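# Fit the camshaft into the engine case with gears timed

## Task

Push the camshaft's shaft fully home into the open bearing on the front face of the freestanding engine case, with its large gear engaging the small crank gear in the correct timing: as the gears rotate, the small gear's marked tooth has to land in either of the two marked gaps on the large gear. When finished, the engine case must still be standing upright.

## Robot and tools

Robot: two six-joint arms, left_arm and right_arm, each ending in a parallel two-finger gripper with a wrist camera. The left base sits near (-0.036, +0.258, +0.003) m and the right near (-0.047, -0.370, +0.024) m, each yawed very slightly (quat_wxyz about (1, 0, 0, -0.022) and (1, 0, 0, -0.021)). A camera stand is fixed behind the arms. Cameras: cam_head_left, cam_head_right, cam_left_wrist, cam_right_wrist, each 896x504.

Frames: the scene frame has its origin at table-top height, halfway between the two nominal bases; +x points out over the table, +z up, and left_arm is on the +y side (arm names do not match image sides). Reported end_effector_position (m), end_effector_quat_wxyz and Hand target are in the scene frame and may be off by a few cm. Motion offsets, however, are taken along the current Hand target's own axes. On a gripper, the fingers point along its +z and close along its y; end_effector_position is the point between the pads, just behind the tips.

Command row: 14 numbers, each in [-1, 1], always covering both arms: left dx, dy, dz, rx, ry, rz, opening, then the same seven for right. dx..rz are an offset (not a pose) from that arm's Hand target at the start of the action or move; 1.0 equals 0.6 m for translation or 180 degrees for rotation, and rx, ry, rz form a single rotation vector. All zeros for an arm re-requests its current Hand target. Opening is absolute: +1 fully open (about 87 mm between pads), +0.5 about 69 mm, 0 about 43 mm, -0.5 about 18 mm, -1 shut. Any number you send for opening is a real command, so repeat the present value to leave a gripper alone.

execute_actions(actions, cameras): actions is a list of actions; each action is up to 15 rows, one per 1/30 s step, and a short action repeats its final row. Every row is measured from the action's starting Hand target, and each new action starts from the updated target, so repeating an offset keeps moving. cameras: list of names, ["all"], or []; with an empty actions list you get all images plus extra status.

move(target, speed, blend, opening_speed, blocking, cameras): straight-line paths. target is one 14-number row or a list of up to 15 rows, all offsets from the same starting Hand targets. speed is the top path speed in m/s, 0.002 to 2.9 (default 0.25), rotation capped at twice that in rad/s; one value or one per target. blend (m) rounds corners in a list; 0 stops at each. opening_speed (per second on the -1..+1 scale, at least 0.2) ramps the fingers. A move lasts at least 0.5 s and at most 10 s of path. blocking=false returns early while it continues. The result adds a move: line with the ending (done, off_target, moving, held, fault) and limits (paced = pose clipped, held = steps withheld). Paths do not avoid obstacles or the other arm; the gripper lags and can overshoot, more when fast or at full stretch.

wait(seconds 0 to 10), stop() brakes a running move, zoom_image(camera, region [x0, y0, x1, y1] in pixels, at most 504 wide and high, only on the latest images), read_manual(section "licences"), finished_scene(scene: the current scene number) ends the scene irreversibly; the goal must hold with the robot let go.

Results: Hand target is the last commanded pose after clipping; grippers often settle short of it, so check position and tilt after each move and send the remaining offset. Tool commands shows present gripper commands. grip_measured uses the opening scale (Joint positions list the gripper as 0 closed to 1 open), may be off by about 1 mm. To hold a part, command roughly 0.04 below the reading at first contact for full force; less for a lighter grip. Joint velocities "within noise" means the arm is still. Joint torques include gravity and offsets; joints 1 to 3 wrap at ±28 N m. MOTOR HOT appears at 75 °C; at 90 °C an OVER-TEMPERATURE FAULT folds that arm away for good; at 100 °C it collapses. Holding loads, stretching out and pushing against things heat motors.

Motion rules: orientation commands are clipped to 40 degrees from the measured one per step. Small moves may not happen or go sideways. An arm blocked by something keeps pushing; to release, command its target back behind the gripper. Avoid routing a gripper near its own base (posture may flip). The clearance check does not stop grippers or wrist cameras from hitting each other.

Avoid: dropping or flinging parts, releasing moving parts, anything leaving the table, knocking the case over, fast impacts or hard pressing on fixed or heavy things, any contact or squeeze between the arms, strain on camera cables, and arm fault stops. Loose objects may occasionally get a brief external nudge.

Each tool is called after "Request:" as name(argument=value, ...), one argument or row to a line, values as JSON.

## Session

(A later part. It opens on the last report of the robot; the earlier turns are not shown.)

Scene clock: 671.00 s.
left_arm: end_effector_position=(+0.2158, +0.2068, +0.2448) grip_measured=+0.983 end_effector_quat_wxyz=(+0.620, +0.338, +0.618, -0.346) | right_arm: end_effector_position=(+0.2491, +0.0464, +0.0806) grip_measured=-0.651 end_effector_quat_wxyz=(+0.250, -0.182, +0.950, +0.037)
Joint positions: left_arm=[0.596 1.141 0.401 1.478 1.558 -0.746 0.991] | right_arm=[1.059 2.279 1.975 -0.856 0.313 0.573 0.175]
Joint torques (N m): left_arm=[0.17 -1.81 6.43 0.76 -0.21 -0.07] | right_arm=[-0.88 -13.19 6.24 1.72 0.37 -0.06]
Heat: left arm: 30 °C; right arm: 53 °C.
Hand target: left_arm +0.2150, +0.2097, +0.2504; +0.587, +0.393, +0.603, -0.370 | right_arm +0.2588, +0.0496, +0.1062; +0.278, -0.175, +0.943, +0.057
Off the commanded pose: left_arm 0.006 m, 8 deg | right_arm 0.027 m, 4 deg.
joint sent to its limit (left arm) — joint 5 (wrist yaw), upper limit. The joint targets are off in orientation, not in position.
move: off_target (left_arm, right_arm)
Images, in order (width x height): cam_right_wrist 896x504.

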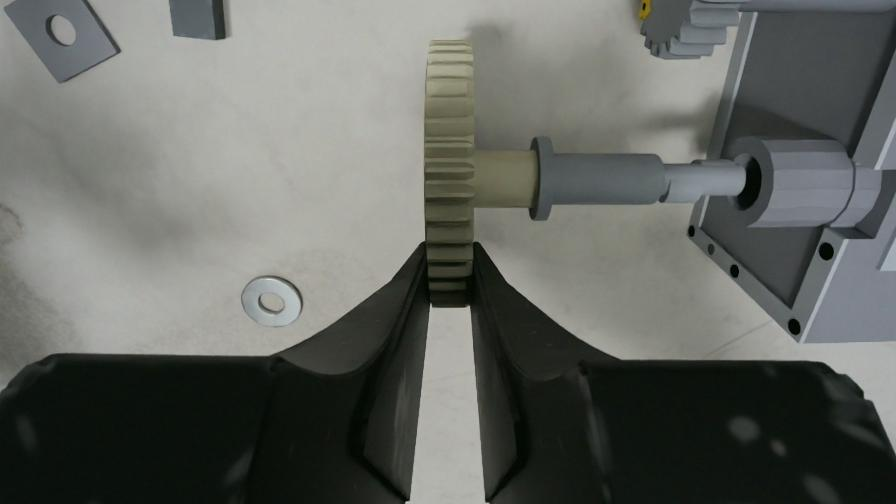

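Request:
move(
  target=[0,0,0,0,0,0,1,0.001,-0.013,0,-0.0067,0,0,-1],
  cameras=["cam_right_wrist"],
  speed=0.05,
)

Request:
zoom_image(
  camera="cam_right_wrist",
  region=[640, 100, 840, 280],
)

Scene clock: 678.17 s.
left_arm: end_effector_position=(+0.2158, +0.2068, +0.2448) grip_measured=+0.983 end_effector_quat_wxyz=(+0.620, +0.338, +0.618, -0.346) | right_arm: end_effector_position=(+0.2524, +0.0385, +0.0807) grip_measured=-0.651 end_effector_quat_wxyz=(+0.249, -0.184, +0.950, +0.044)
Joint positions: left_arm=[0.596 1.141 0.401 1.478 1.558 -0.746 0.991] | right_arm=[1.04 2.243 1.912 -0.815 0.294 0.552 0.175]
Joint torques (N m): left_arm=[0.17 -1.8 6.43 0.77 -0.21 -0.07] | right_arm=[-0.87 -13.09 6.02 1.78 0.3 -0.09]
Heat: left arm: 30 °C; right arm: 57 °C.
Hand target: left_arm +0.2150, +0.2097, +0.2504; +0.587, +0.393, +0.603, -0.370 | right_arm +0.2611, +0.0421, +0.1057; +0.276, -0.178, +0.942, +0.067
Off the commanded pose: left_arm 0.006 m, 8 deg | right_arm 0.027 m, 4 deg.
joint sent to its limit (left arm) — joint 5 (wrist yaw), upper limit. The joint targets are off in orientation, not in position.
move: off_target (left_arm, right_arm)
Images, in order (width x height): cam_right_wrist 896x504.

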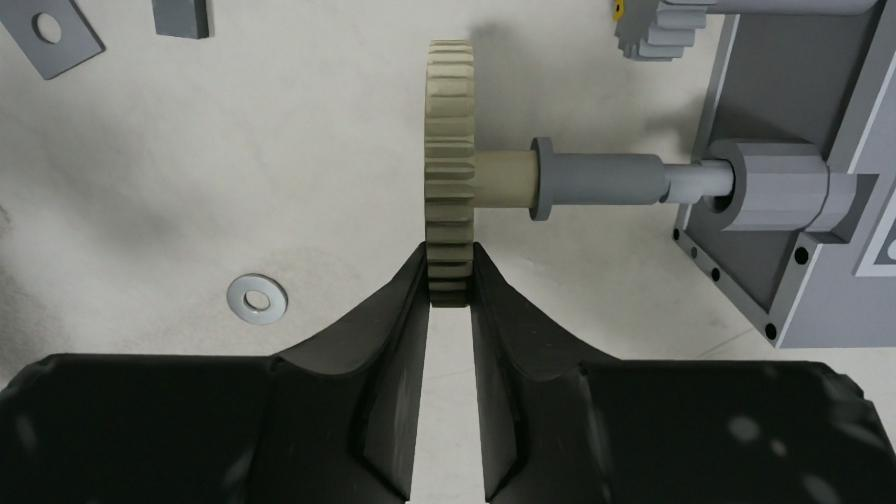

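Scaled by 2.520 from the camera's 896x504 image, which has a finer 1280x720 frame.

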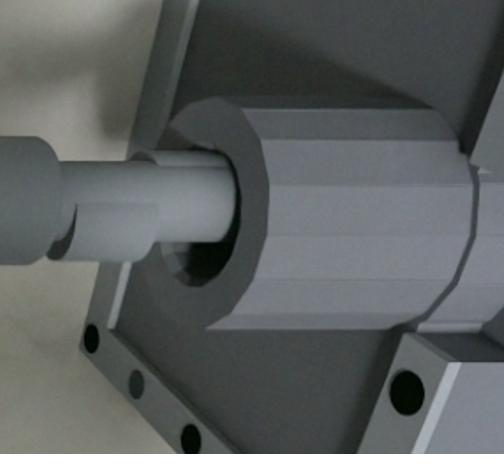

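Request:
move(
  target=[0,0,0,0,0,0,1,0.0028,-0.0125,-0.0015,0,0,0,-1],
  cameras=["cam_right_wrist"],
  speed=0.05,
)

Request:
zoom_image(
  camera="cam_right_wrist",
  region=[640, 100, 840, 280],
)

Scene clock: 688.23 s.
left_arm: end_effector_position=(+0.2158, +0.2068, +0.2448) grip_measured=+0.983 end_effector_quat_wxyz=(+0.620, +0.338, +0.618, -0.346) | right_arm: end_effector_position=(+0.2540, +0.0306, +0.0801) grip_measured=-0.651 end_effector_quat_wxyz=(+0.249, -0.183, +0.950, +0.044)
Joint positions: left_arm=[0.596 1.141 0.401 1.478 1.558 -0.746 0.991] | right_arm=[1.027 2.217 1.868 -0.793 0.288 0.541 0.175]
Joint torques (N m): left_arm=[0.2 -1.8 6.45 0.76 -0.21 -0.07] | right_arm=[-0.61 -13.05 6.04 1.78 0.29 -0.04]
Heat: left arm: 30 °C; right arm: 56 °C.
Hand target: left_arm +0.2150, +0.2097, +0.2504; +0.587, +0.393, +0.603, -0.370 | right_arm +0.2622, +0.0344, +0.1054; +0.276, -0.178, +0.942, +0.067
Off the commanded pose: left_arm 0.006 m, 8 deg | right_arm 0.027 m, 4 deg.
joint sent to its limit (left arm) — joint 5 (wrist yaw), upper limit. The joint targets are off in orientation, not in position.
move: off_target (left_arm, right_arm)
Images, in order (width x height): cam_right_wrist 896x504.

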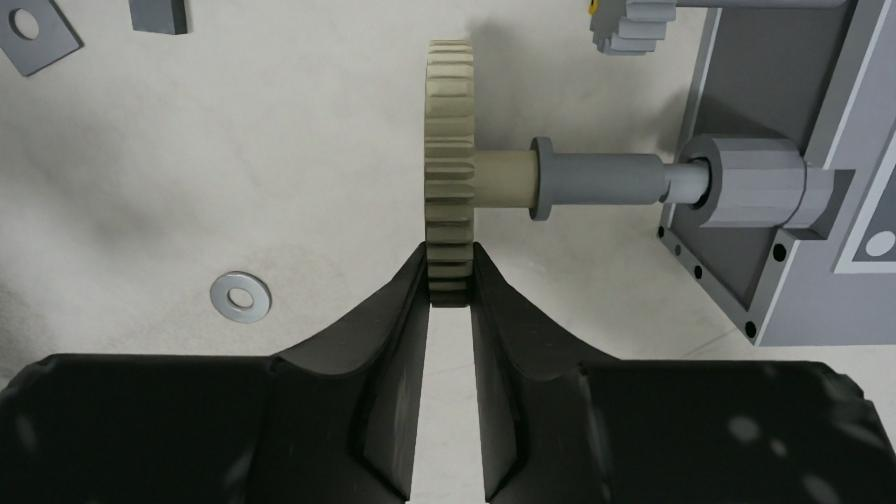

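Scaled by 2.520 from the camera's 896x504 image, which has a finer 1280x720 frame.

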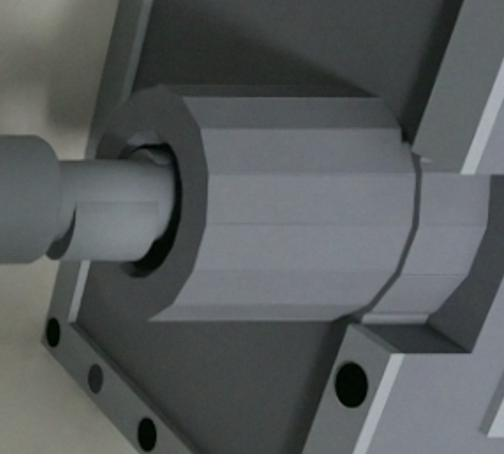

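Request:
move(
  target=[0,0,0,0,0,0,1,0.0005,-0.0167,-0.001,0,0,0,-1],
  cameras=["cam_right_wrist"],
  speed=0.05,
)

Request:
zoom_image(
  camera="cam_right_wrist",
  region=[600, 100, 800, 280],
)

Scene clock: 692.93 s.
left_arm: end_effector_position=(+0.2158, +0.2068, +0.2448) grip_measured=+0.983 end_effector_quat_wxyz=(+0.620, +0.338, +0.618, -0.346) | right_arm: end_effector_position=(+0.2577, +0.0216, +0.0806) grip_measured=-0.651 end_effector_quat_wxyz=(+0.249, -0.183, +0.950, +0.046)
Joint positions: left_arm=[0.596 1.141 0.401 1.478 1.558 -0.746 0.991] | right_arm=[1.009 2.19 1.824 -0.769 0.279 0.525 0.175]
Joint torques (N m): left_arm=[0.2 -1.8 6.41 0.78 -0.21 -0.06] | right_arm=[-0.62 -12.85 6.04 1.77 0.28 -0.05]
Heat: left arm: 30 °C; right arm: 59 °C.
Hand target: left_arm +0.2150, +0.2097, +0.2504; +0.587, +0.393, +0.603, -0.370 | right_arm +0.2653, +0.0251, +0.1054; +0.276, -0.178, +0.942, +0.067
Off the commanded pose: left_arm 0.006 m, 8 deg | right_arm 0.026 m, 4 deg.
joint sent to its limit (left arm) — joint 5 (wrist yaw), upper limit. The joint targets are off in orientation, not in position.
move: off_target (left_arm, right_arm)
Images, in order (width x height): cam_right_wrist 896x504.

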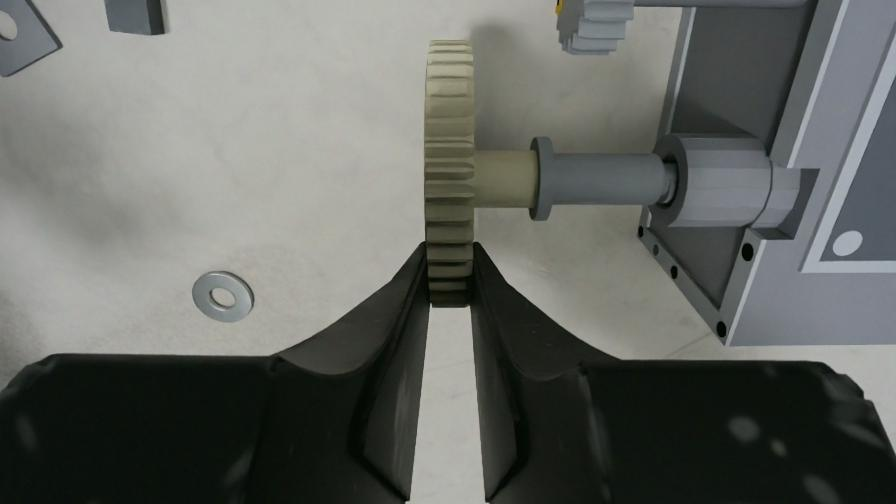

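Scaled by 2.520 from the camera's 896x504 image, which has a finer 1280x720 frame.

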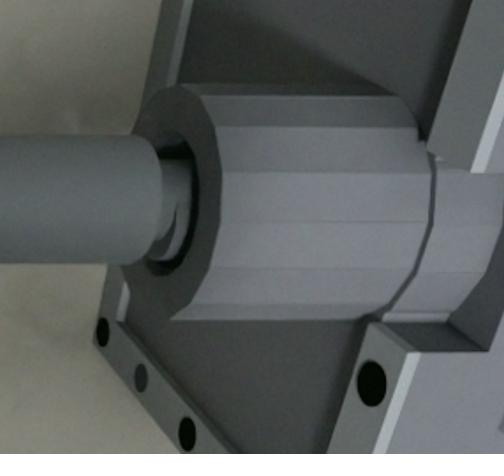

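Request:
move(
  target=[0,0,0,0,0,0,1,0.0008,-0.0117,0,0,0,0,-1],
  cameras=["cam_right_wrist"],
  speed=0.04,
)

Request:
zoom_image(
  camera="cam_right_wrist",
  region=[600, 100, 800, 280],
)

Scene clock: 698.90 s.
left_arm: end_effector_position=(+0.2158, +0.2068, +0.2448) grip_measured=+0.983 end_effector_quat_wxyz=(+0.620, +0.338, +0.618, -0.346) | right_arm: end_effector_position=(+0.2595, +0.0160, +0.0812) grip_measured=-0.651 end_effector_quat_wxyz=(+0.250, -0.183, +0.950, +0.047)
Joint positions: left_arm=[0.596 1.141 0.401 1.478 1.558 -0.746 0.991] | right_arm=[0.998 2.171 1.794 -0.753 0.273 0.513 0.175]
Joint torques (N m): left_arm=[0.21 -1.78 6.43 0.77 -0.21 -0.07] | right_arm=[-0.79 -12.72 6.01 1.77 0.31 -0.07]
Heat: left arm: 30 °C; right arm: 60 °C.
Hand target: left_arm +0.2150, +0.2097, +0.2504; +0.587, +0.393, +0.603, -0.370 | right_arm +0.2675, +0.0184, +0.1051; +0.276, -0.178, +0.942, +0.067
Off the commanded pose: left_arm 0.006 m, 8 deg | right_arm 0.025 m, 4 deg.
joint sent to its limit (left arm) — joint 5 (wrist yaw), upper limit. The joint targets are off in orientation, not in position.
move: off_target (left_arm, right_arm)
Images, in order (width x height): cam_right_wrist 896x504.

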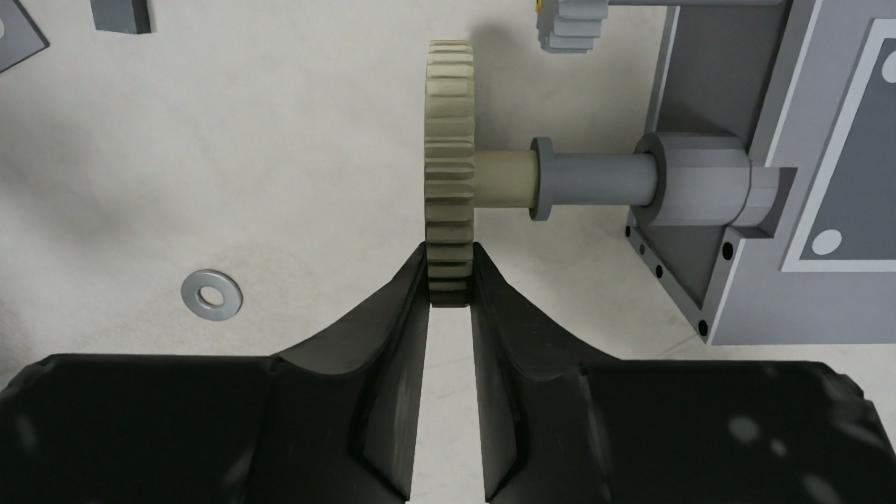

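Scaled by 2.520 from the camera's 896x504 image, which has a finer 1280x720 frame.

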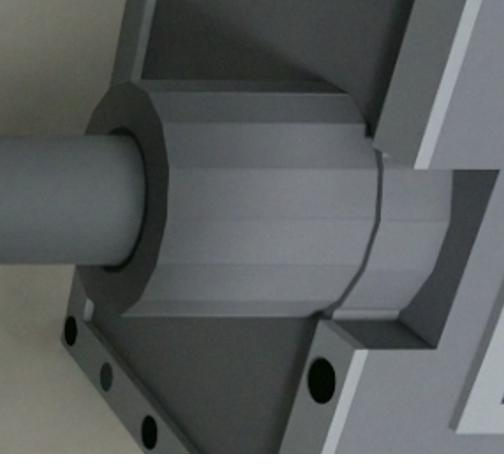

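Request:
move(
  target=[0,0,0,0,0,0,1,0,-0.025,0,0,0,0,-1],
  cameras=["cam_right_wrist","cam_left_wrist"],
  speed=0.04,
)

Request:
zoom_image(
  camera="cam_left_wrist",
  region=[430, 170, 600, 350],
)

Scene clock: 707.97 s.
left_arm: end_effector_position=(+0.2158, +0.2068, +0.2448) grip_measured=+0.983 end_effector_quat_wxyz=(+0.620, +0.338, +0.618, -0.346) | right_arm: end_effector_position=(+0.2630, +0.0089, +0.0824) grip_measured=-0.651 end_effector_quat_wxyz=(+0.250, -0.182, +0.949, +0.059)
Joint positions: left_arm=[0.596 1.141 0.401 1.478 1.558 -0.746 0.991] | right_arm=[0.976 2.137 1.742 -0.713 0.247 0.496 0.175]
Joint torques (N m): left_arm=[0.21 -1.78 6.43 0.77 -0.22 -0.07] | right_arm=[-1.33 -12.44 5.9 1.67 0.36 -0.17]
Heat: left arm: 31 °C; right arm: 59 °C.
Hand target: left_arm +0.2150, +0.2097, +0.2504; +0.587, +0.393, +0.603, -0.370 | right_arm +0.2732, +0.0044, +0.1046; +0.276, -0.178, +0.942, +0.067
Off the commanded pose: left_arm 0.006 m, 8 deg | right_arm 0.025 m, 3 deg.
joint sent to its limit (left arm) — joint 5 (wrist yaw), upper limit. The joint targets are off in orientation, not in position.
move: off_target (left_arm, right_arm)
Images, in order (width x height): cam_left_wrist 896x504, cam_right_wrist 896x504.

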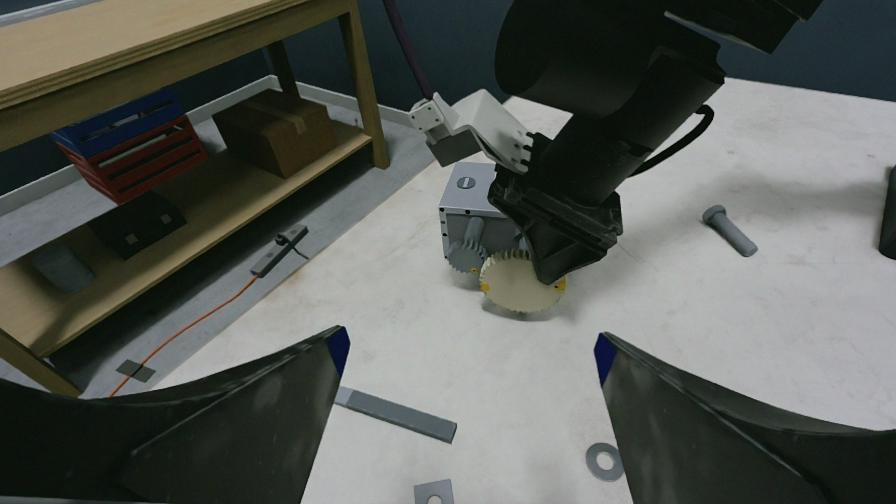

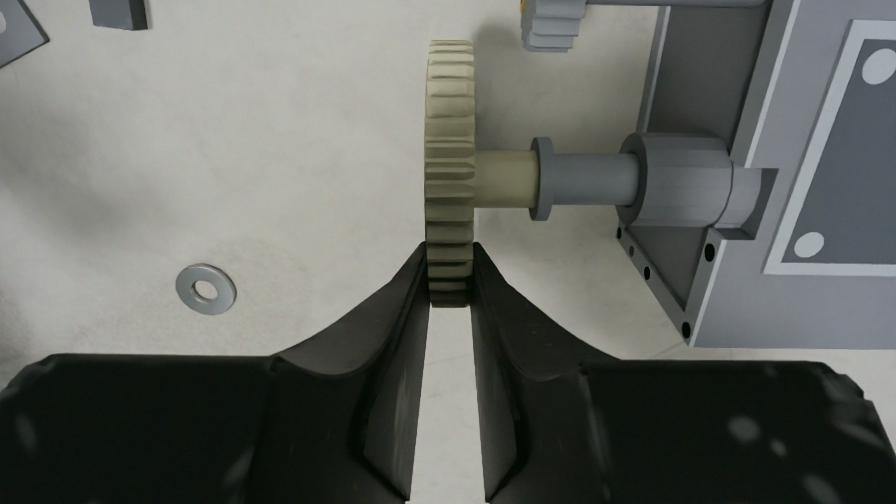

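Scaled by 2.800 from the camera's 896x504 image, which has a finer 1280x720 frame.

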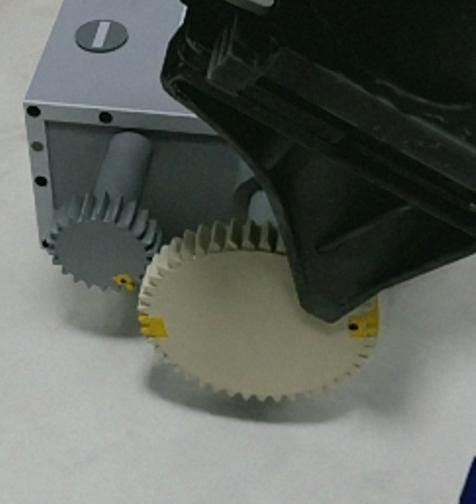

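Request:
move(
  target=[
    [0,0,0,0,0,0,1,0,0.0117,0,0,0,0,-1],
    [0,0,0,0,0,0,1,0,0.0117,0,0,0,0,0.1],
    [0,0,0,0,0,0,1,0,0.0117,-0.075,0,0,0,0.1],
  ],
  cameras=["all"],
  speed=0.06,
  opening_speed=1,
)

Request:
zoom_image(
  camera="cam_left_wrist",
  region=[430, 170, 600, 350],
)

Scene clock: 722.47 s.
left_arm: end_effector_position=(+0.2158, +0.2068, +0.2448) grip_measured=+0.983 end_effector_quat_wxyz=(+0.620, +0.338, +0.618, -0.346) | right_arm: end_effector_position=(+0.2468, -0.0053, +0.1195) grip_measured=+0.100 end_effector_quat_wxyz=(+0.255, -0.187, +0.948, +0.051)
Joint positions: left_arm=[0.596 1.141 0.401 1.478 1.558 -0.746 0.991] | right_arm=[0.994 2.04 1.742 -0.817 0.27 0.5 0.55]
Joint torques (N m): left_arm=[0.18 -1.8 6.41 0.77 -0.21 -0.07] | right_arm=[0.47 -10.69 8.81 1.46 0.35 0.2]
Heat: left arm: 31 °C; right arm: 59 °C.
Hand target: left_arm +0.2150, +0.2097, +0.2504; +0.587, +0.393, +0.603, -0.370 | right_arm +0.2483, +0.0008, +0.1426; +0.276, -0.178, +0.942, +0.067
Off the commanded pose: left_arm 0.006 m, 8 deg | right_arm 0.024 m, 3 deg.
joint sent to its limit (left arm) — joint 5 (wrist yaw), upper limit. The joint targets are off in orientation, not in position.
move: off_target (left_arm, right_arm); target 2's new opening was sent with right_arm's hand 0.024 m and 3 deg from that target

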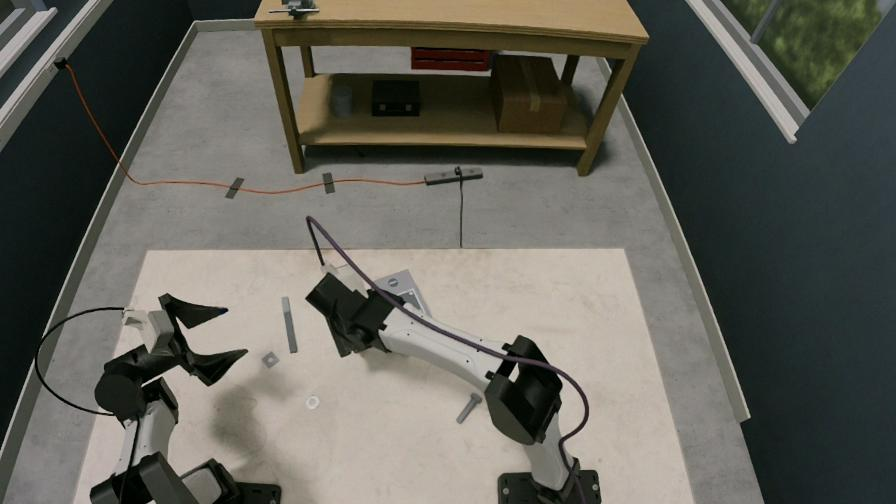

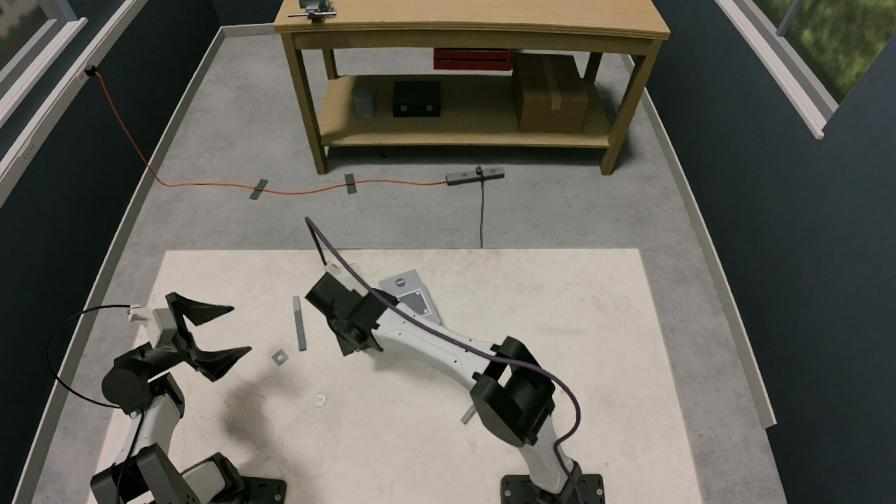

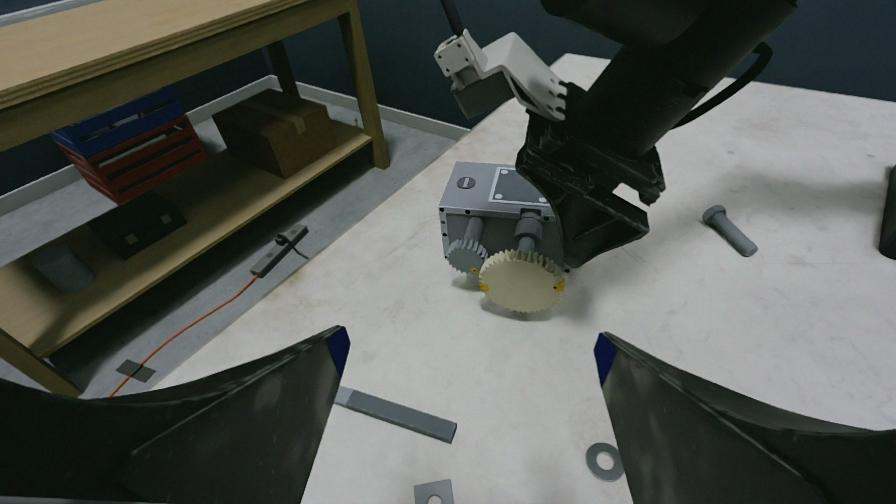

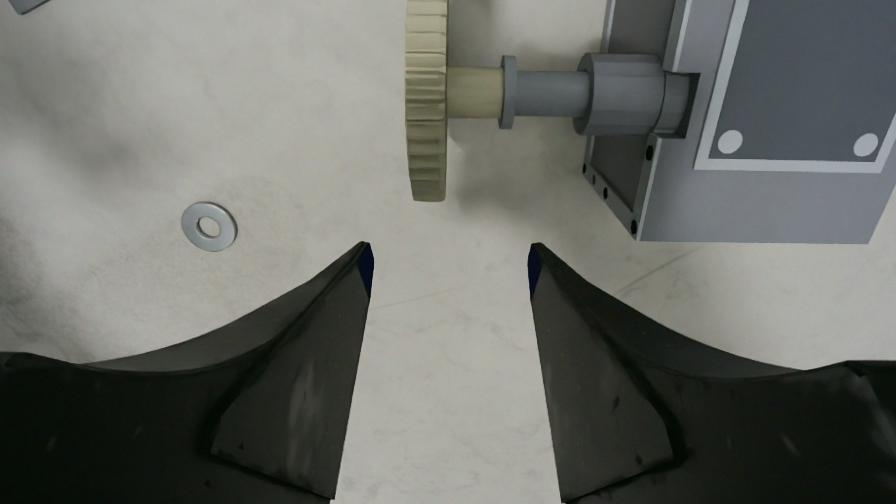

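Scaled by 2.800 from the camera's 896x504 image, which has a finer 1280x720 frame.

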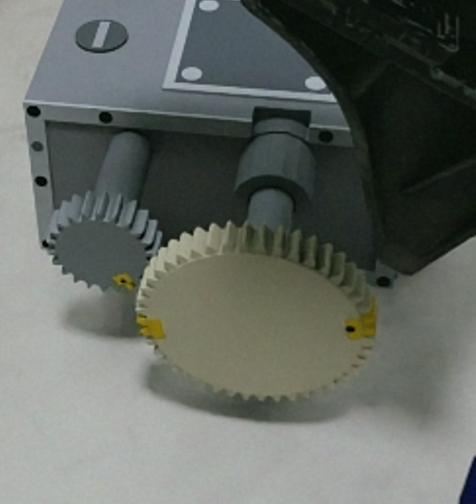

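Request:
move(
  target=[0,0,0,0,0,0,1,0.0462,0.0043,0.0082,-0.001,-0.128,-0.0066,0],
  cameras=["cam_right_wrist","cam_left_wrist"],
  speed=0.12,
)

Request:
zoom_image(
  camera="cam_left_wrist",
  region=[440, 220, 580, 330],
)

Scene clock: 758.63 s.
left_arm: end_effector_position=(+0.2158, +0.2068, +0.2448) grip_measured=+0.983 end_effector_quat_wxyz=(+0.620, +0.338, +0.618, -0.346) | right_arm: end_effector_position=(+0.2284, -0.0060, +0.1104) grip_measured=+0.000 end_effector_quat_wxyz=(+0.443, -0.175, +0.875, +0.089)
Joint positions: left_arm=[0.596 1.141 0.401 1.478 1.558 -0.746 0.991] | right_arm=[1.13 1.778 1.142 -0.125 0.542 0.457 0.5]
Joint torques (N m): left_arm=[0.21 -1.81 6.45 0.77 -0.21 -0.07] | right_arm=[0.49 -8.73 5.6 2.21 0.42 -0.02]
Heat: left arm: 31 °C; right arm: 54 °C.
Hand target: left_arm +0.2150, +0.2097, +0.2504; +0.587, +0.393, +0.603, -0.370 | right_arm +0.2280, -0.0040, +0.1233; +0.459, -0.171, +0.866, +0.100
Off the commanded pose: left_arm 0.006 m, 8 deg | right_arm 0.013 m, 2 deg.
joint sent to its limit (left arm) — joint 5 (wrist yaw), upper limit. The joint targets are off in orientation, not in position.
move: off_target (left_arm, right_arm)
Images, in order (width x height): cam_left_wrist 896x504, cam_right_wrist 896x504.

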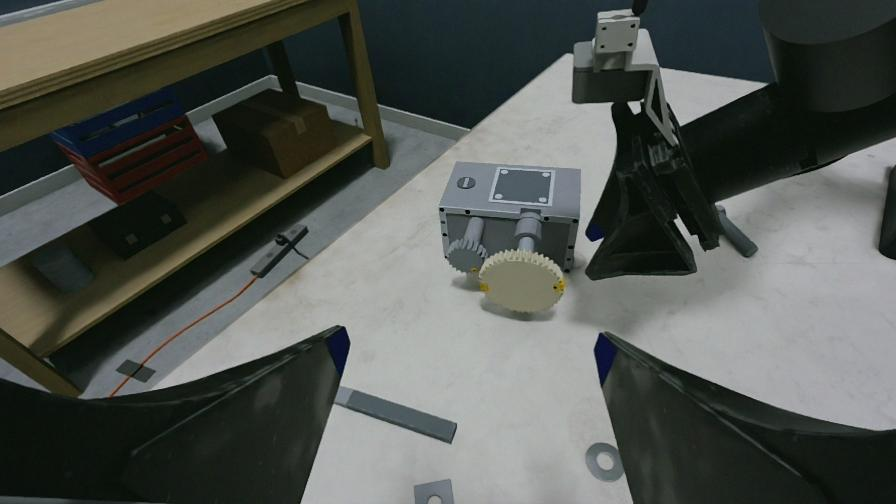

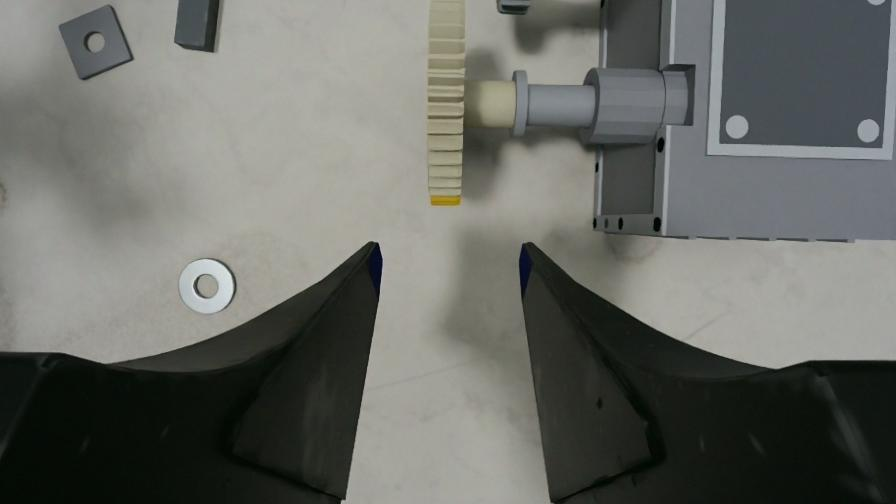

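Scaled by 3.600 from the camera's 896x504 image, which has a finer 1280x720 frame.

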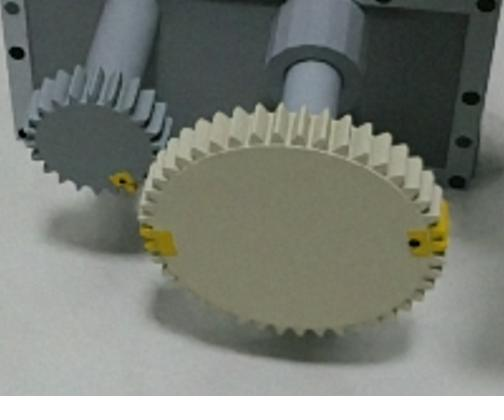

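Request:
zoom_image(
  camera="cam_left_wrist",
  region=[474, 244, 572, 318],
)

Request:
zoom_image(
  camera="cam_left_wrist",
  region=[442, 232, 496, 280],
)

Scaled by 5.143 from the camera's 896x504 image, which has a finer 1280x720 frame.

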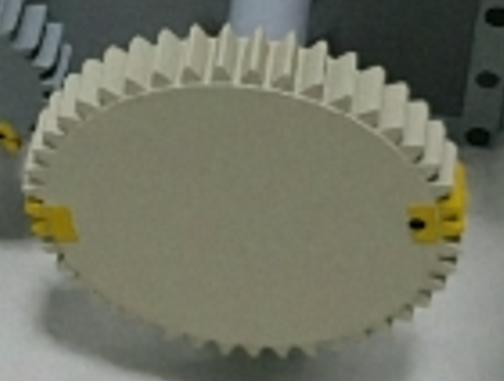

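Scaled by 9.333 from the camera's 896x504 image, which has a finer 1280x720 frame.

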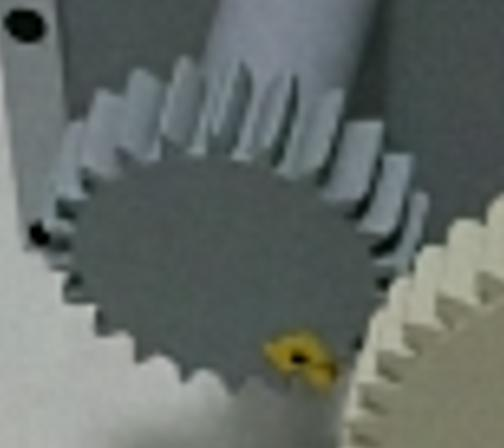

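Request:
move(
  target=[0,0,0,0,0,0,1,0.0188,-0.0027,0.0413,0,0,0,0],
  cameras=["cam_right_wrist","cam_left_wrist"],
  speed=0.08,
)

Request:
zoom_image(
  camera="cam_left_wrist",
  region=[440, 200, 640, 340],
)

Scene clock: 780.63 s.
left_arm: end_effector_position=(+0.2158, +0.2068, +0.2448) grip_measured=+0.983 end_effector_quat_wxyz=(+0.620, +0.338, +0.618, -0.346) | right_arm: end_effector_position=(+0.2385, +0.0006, +0.1010) grip_measured=+0.000 end_effector_quat_wxyz=(+0.456, -0.172, +0.868, +0.096)
Joint positions: left_arm=[0.596 1.141 0.401 1.478 1.558 -0.746 0.991] | right_arm=[1.118 1.817 1.125 -0.028 0.538 0.435 0.5]
Joint torques (N m): left_arm=[0.18 -1.8 6.43 0.77 -0.22 -0.07] | right_arm=[-0.68 -6.46 5.63 2.24 0.24 -0.02]
Heat: left arm: 31 °C; right arm: 51 °C.
Hand target: left_arm +0.2150, +0.2097, +0.2504; +0.587, +0.393, +0.603, -0.370 | right_arm +0.2416, +0.0004, +0.1002; +0.459, -0.171, +0.866, +0.100
Off the commanded pose: left_arm 0.006 m, 8 deg | right_arm 0.003 m, 1 deg.
joint sent to its limit (left arm) — joint 5 (wrist yaw), upper limit. The joint targets are off in orientation, not in position.
move: off_target (left_arm)
Images, in order (width x height): cam_left_wrist 896x504, cam_right_wrist 896x504.

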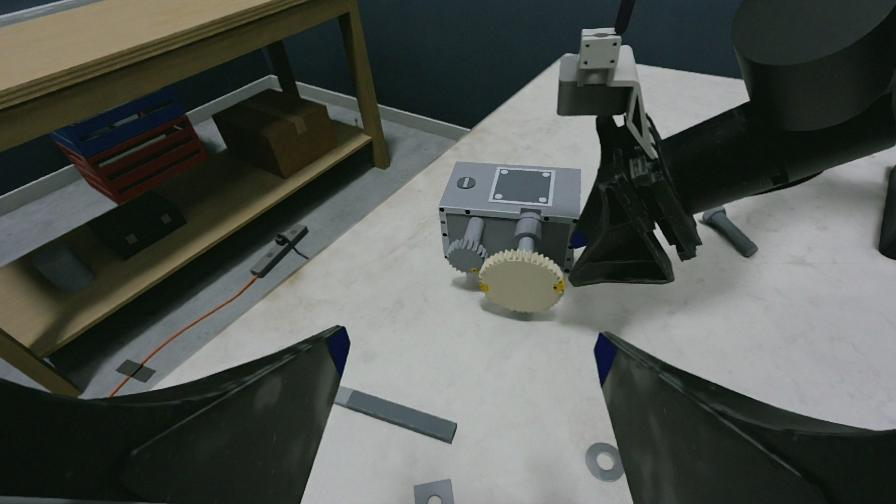

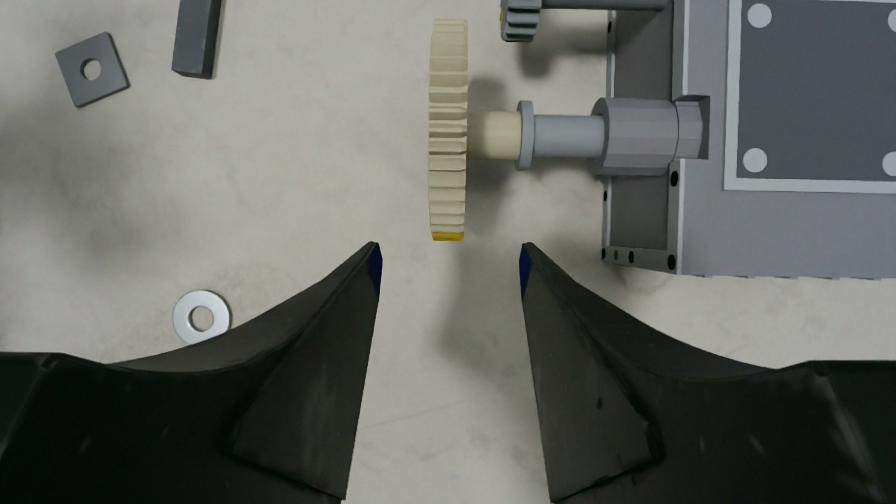

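Scaled by 2.520 from the camera's 896x504 image, which has a finer 1280x720 frame.

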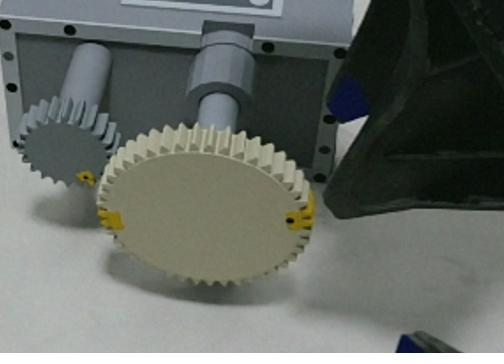

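Request:
move(
  target=[0,0,0,0,0,0,1,0.0295,-0.0025,0.0458,0,0,0,0],
  cameras=["cam_right_wrist","cam_left_wrist"],
  speed=0.08,
)

Request:
zoom_image(
  camera="cam_left_wrist",
  region=[440, 200, 640, 340],
)

Scene clock: 795.43 s.
left_arm: end_effector_position=(+0.2158, +0.2068, +0.2448) grip_measured=+0.983 end_effector_quat_wxyz=(+0.620, +0.338, +0.618, -0.346) | right_arm: end_effector_position=(+0.2507, +0.0048, +0.0705) grip_measured=+0.000 end_effector_quat_wxyz=(+0.455, -0.172, +0.868, +0.096)
Joint positions: left_arm=[0.596 1.141 0.401 1.478 1.558 -0.746 0.991] | right_arm=[1.095 1.907 1.106 0.088 0.521 0.418 0.5]
Joint torques (N m): left_arm=[0.18 -1.8 6.45 0.77 -0.21 -0.07] | right_arm=[-0.76 -6.89 5.5 2.27 0.23 -0.01]
Heat: left arm: 31 °C; right arm: 48 °C.
Hand target: left_arm +0.2150, +0.2097, +0.2504; +0.587, +0.393, +0.603, -0.370 | right_arm +0.2539, +0.0045, +0.0701; +0.459, -0.171, +0.866, +0.100
Off the commanded pose: left_arm 0.006 m, 8 deg | right_arm 0.003 m, 1 deg.
joint sent to its limit (left arm) — joint 5 (wrist yaw), upper limit. The joint targets are off in orientation, not in position.
move: off_target (left_arm)
Images, in order (width x height): cam_left_wrist 896x504, cam_right_wrist 896x504.

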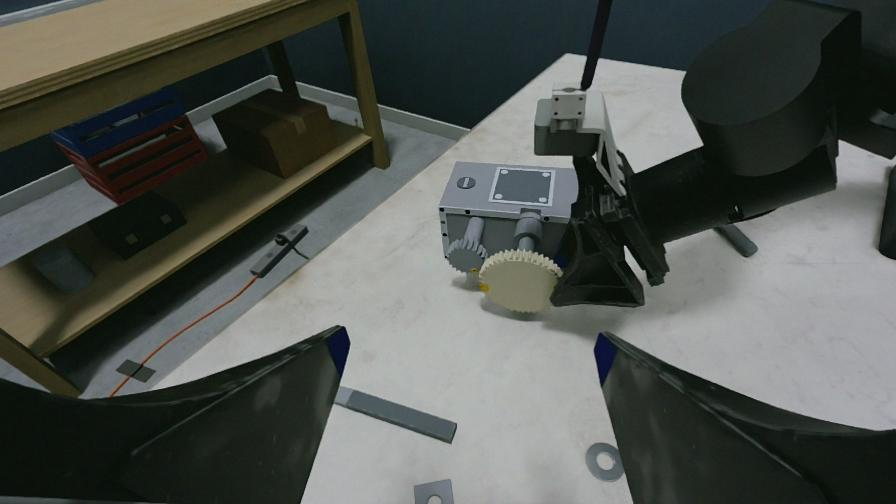

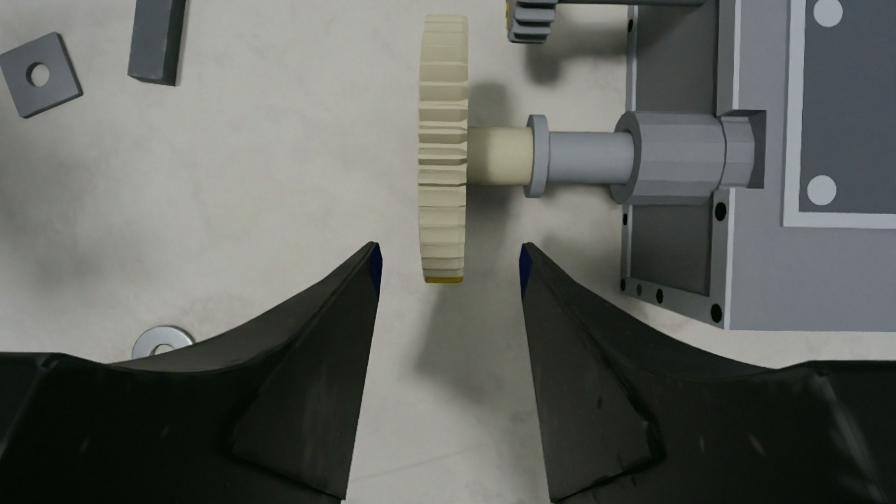

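Scaled by 2.520 from the camera's 896x504 image, which has a finer 1280x720 frame.

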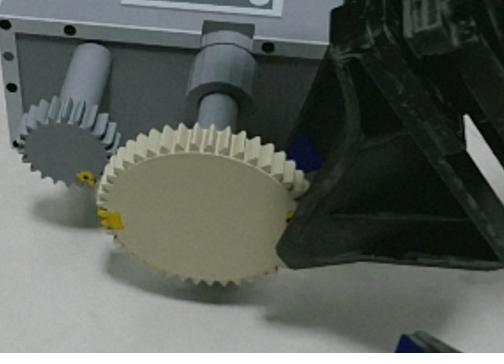

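Request:
move(
  target=[0,0,0,0,0,0,1,-0.002,0.004,0.0125,0,0,0,0],
  cameras=["cam_right_wrist","cam_left_wrist"],
  speed=0.06,
)

Request:
zoom_image(
  camera="cam_left_wrist",
  region=[440, 200, 640, 340],
)

Scene clock: 804.77 s.
left_arm: end_effector_position=(+0.2158, +0.2068, +0.2448) grip_measured=+0.983 end_effector_quat_wxyz=(+0.620, +0.338, +0.618, -0.346) | right_arm: end_effector_position=(+0.2513, +0.0032, +0.0595) grip_measured=+0.000 end_effector_quat_wxyz=(+0.448, -0.177, +0.872, +0.089)
Joint positions: left_arm=[0.596 1.141 0.401 1.478 1.558 -0.746 0.991] | right_arm=[1.091 1.933 1.106 0.093 0.517 0.414 0.5]
Joint torques (N m): left_arm=[0.2 -1.78 6.42 0.77 -0.22 -0.07] | right_arm=[-0.87 -6.83 7.75 2.25 0.23 -0.01]
Heat: left arm: 31 °C; right arm: 47 °C.
Hand target: left_arm +0.2150, +0.2097, +0.2504; +0.587, +0.393, +0.603, -0.370 | right_arm +0.2592, +0.0095, +0.0670; +0.459, -0.171, +0.866, +0.100
Off the commanded pose: left_arm 0.006 m, 8 deg | right_arm 0.013 m, 2 deg.
joint sent to its limit (left arm) — joint 5 (wrist yaw), upper limit. The joint targets are off in orientation, not in position.
move: off_target (left_arm, right_arm)
Images, in order (width x height): cam_left_wrist 896x504, cam_right_wrist 896x504.

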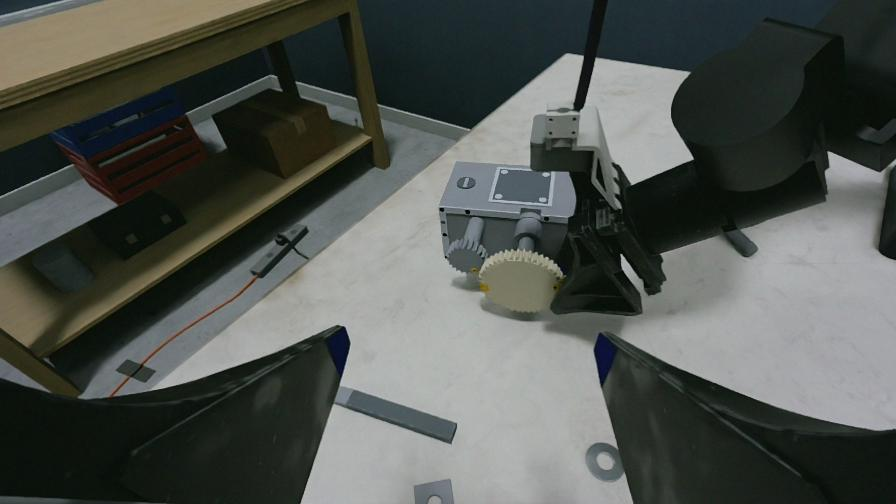

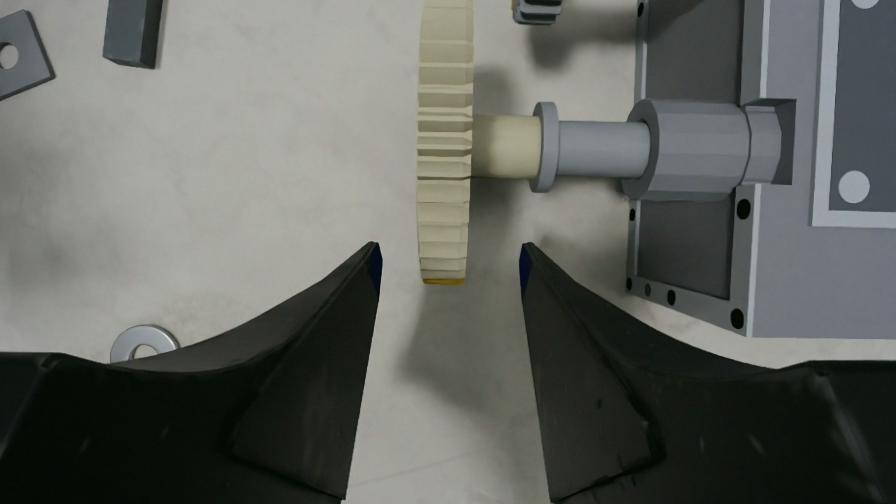

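Scaled by 2.520 from the camera's 896x504 image, which has a finer 1280x720 frame.

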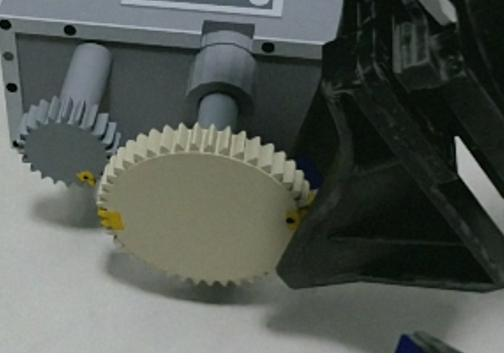

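Request:
move(
  target=[
    [0,0,0,0,0,0,1,-0.0457,0.0008,-0.0307,0,0,0,0],
    [0,0,0,0,0,0,1,-0.0175,0.0015,-0.01,0,0,0,0],
  ],
  cameras=["cam_right_wrist","cam_left_wrist"],
  speed=0.08,
)

Request:
zoom_image(
  camera="cam_left_wrist",
  region=[440, 200, 640, 340],
)

Scene clock: 816.10 s.
left_arm: end_effector_position=(+0.2158, +0.2068, +0.2448) grip_measured=+0.983 end_effector_quat_wxyz=(+0.620, +0.338, +0.618, -0.346) | right_arm: end_effector_position=(+0.2548, +0.0095, +0.0779) grip_measured=+0.000 end_effector_quat_wxyz=(+0.454, -0.175, +0.869, +0.095)
Joint positions: left_arm=[0.596 1.141 0.401 1.478 1.558 -0.746 0.991] | right_arm=[1.091 1.913 1.152 0.046 0.516 0.412 0.5]
Joint torques (N m): left_arm=[0.21 -1.83 6.43 0.77 -0.21 -0.07] | right_arm=[-0.91 -6.87 6.3 2.26 0.22 0]
Heat: left arm: 31 °C; right arm: 46 °C.
Hand target: left_arm +0.2150, +0.2097, +0.2504; +0.587, +0.393, +0.603, -0.370 | right_arm +0.2597, +0.0104, +0.0789; +0.459, -0.171, +0.866, +0.100
Off the commanded pose: left_arm 0.006 m, 8 deg | right_arm 0.005 m, 1 deg.
joint sent to its limit (left arm) — joint 5 (wrist yaw), upper limit. The joint targets are off in orientation, not in position.
move: off_target (left_arm)
Images, in order (width x height): cam_left_wrist 896x504, cam_right_wrist 896x504.

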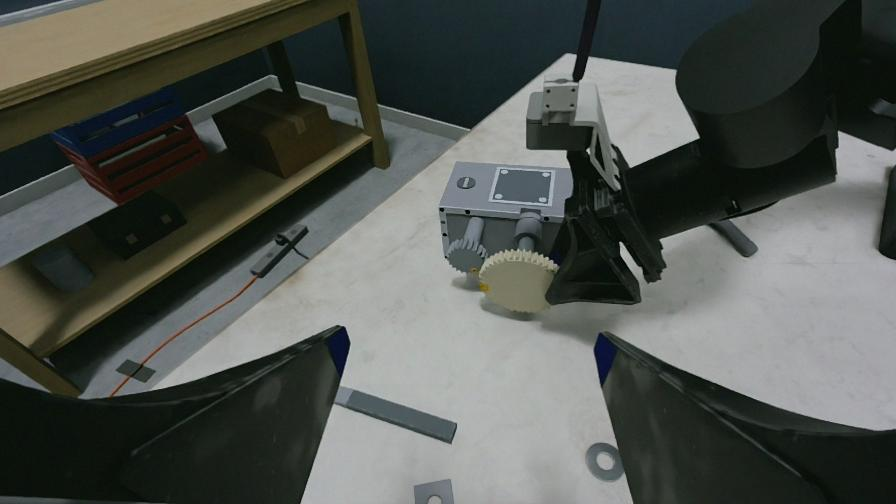

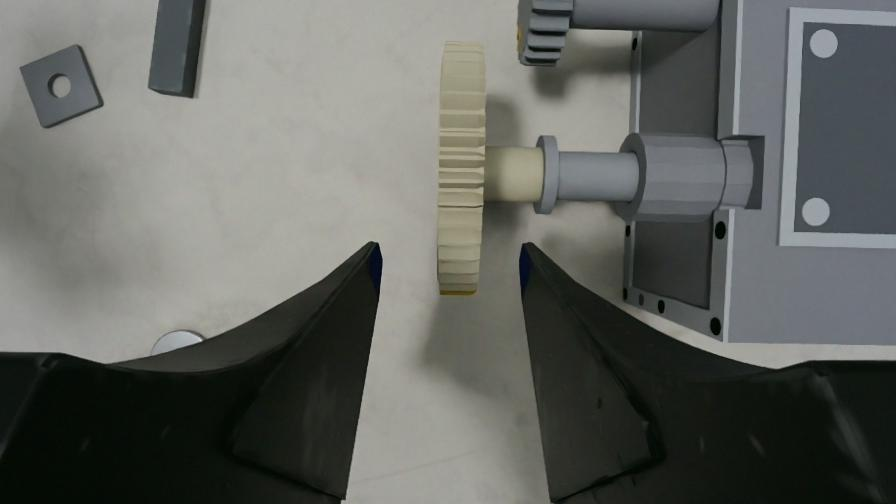

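Scaled by 2.520 from the camera's 896x504 image, which has a finer 1280x720 frame.

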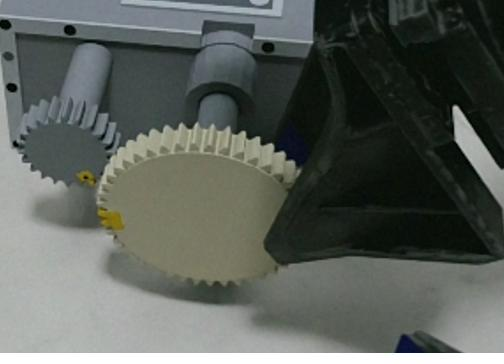

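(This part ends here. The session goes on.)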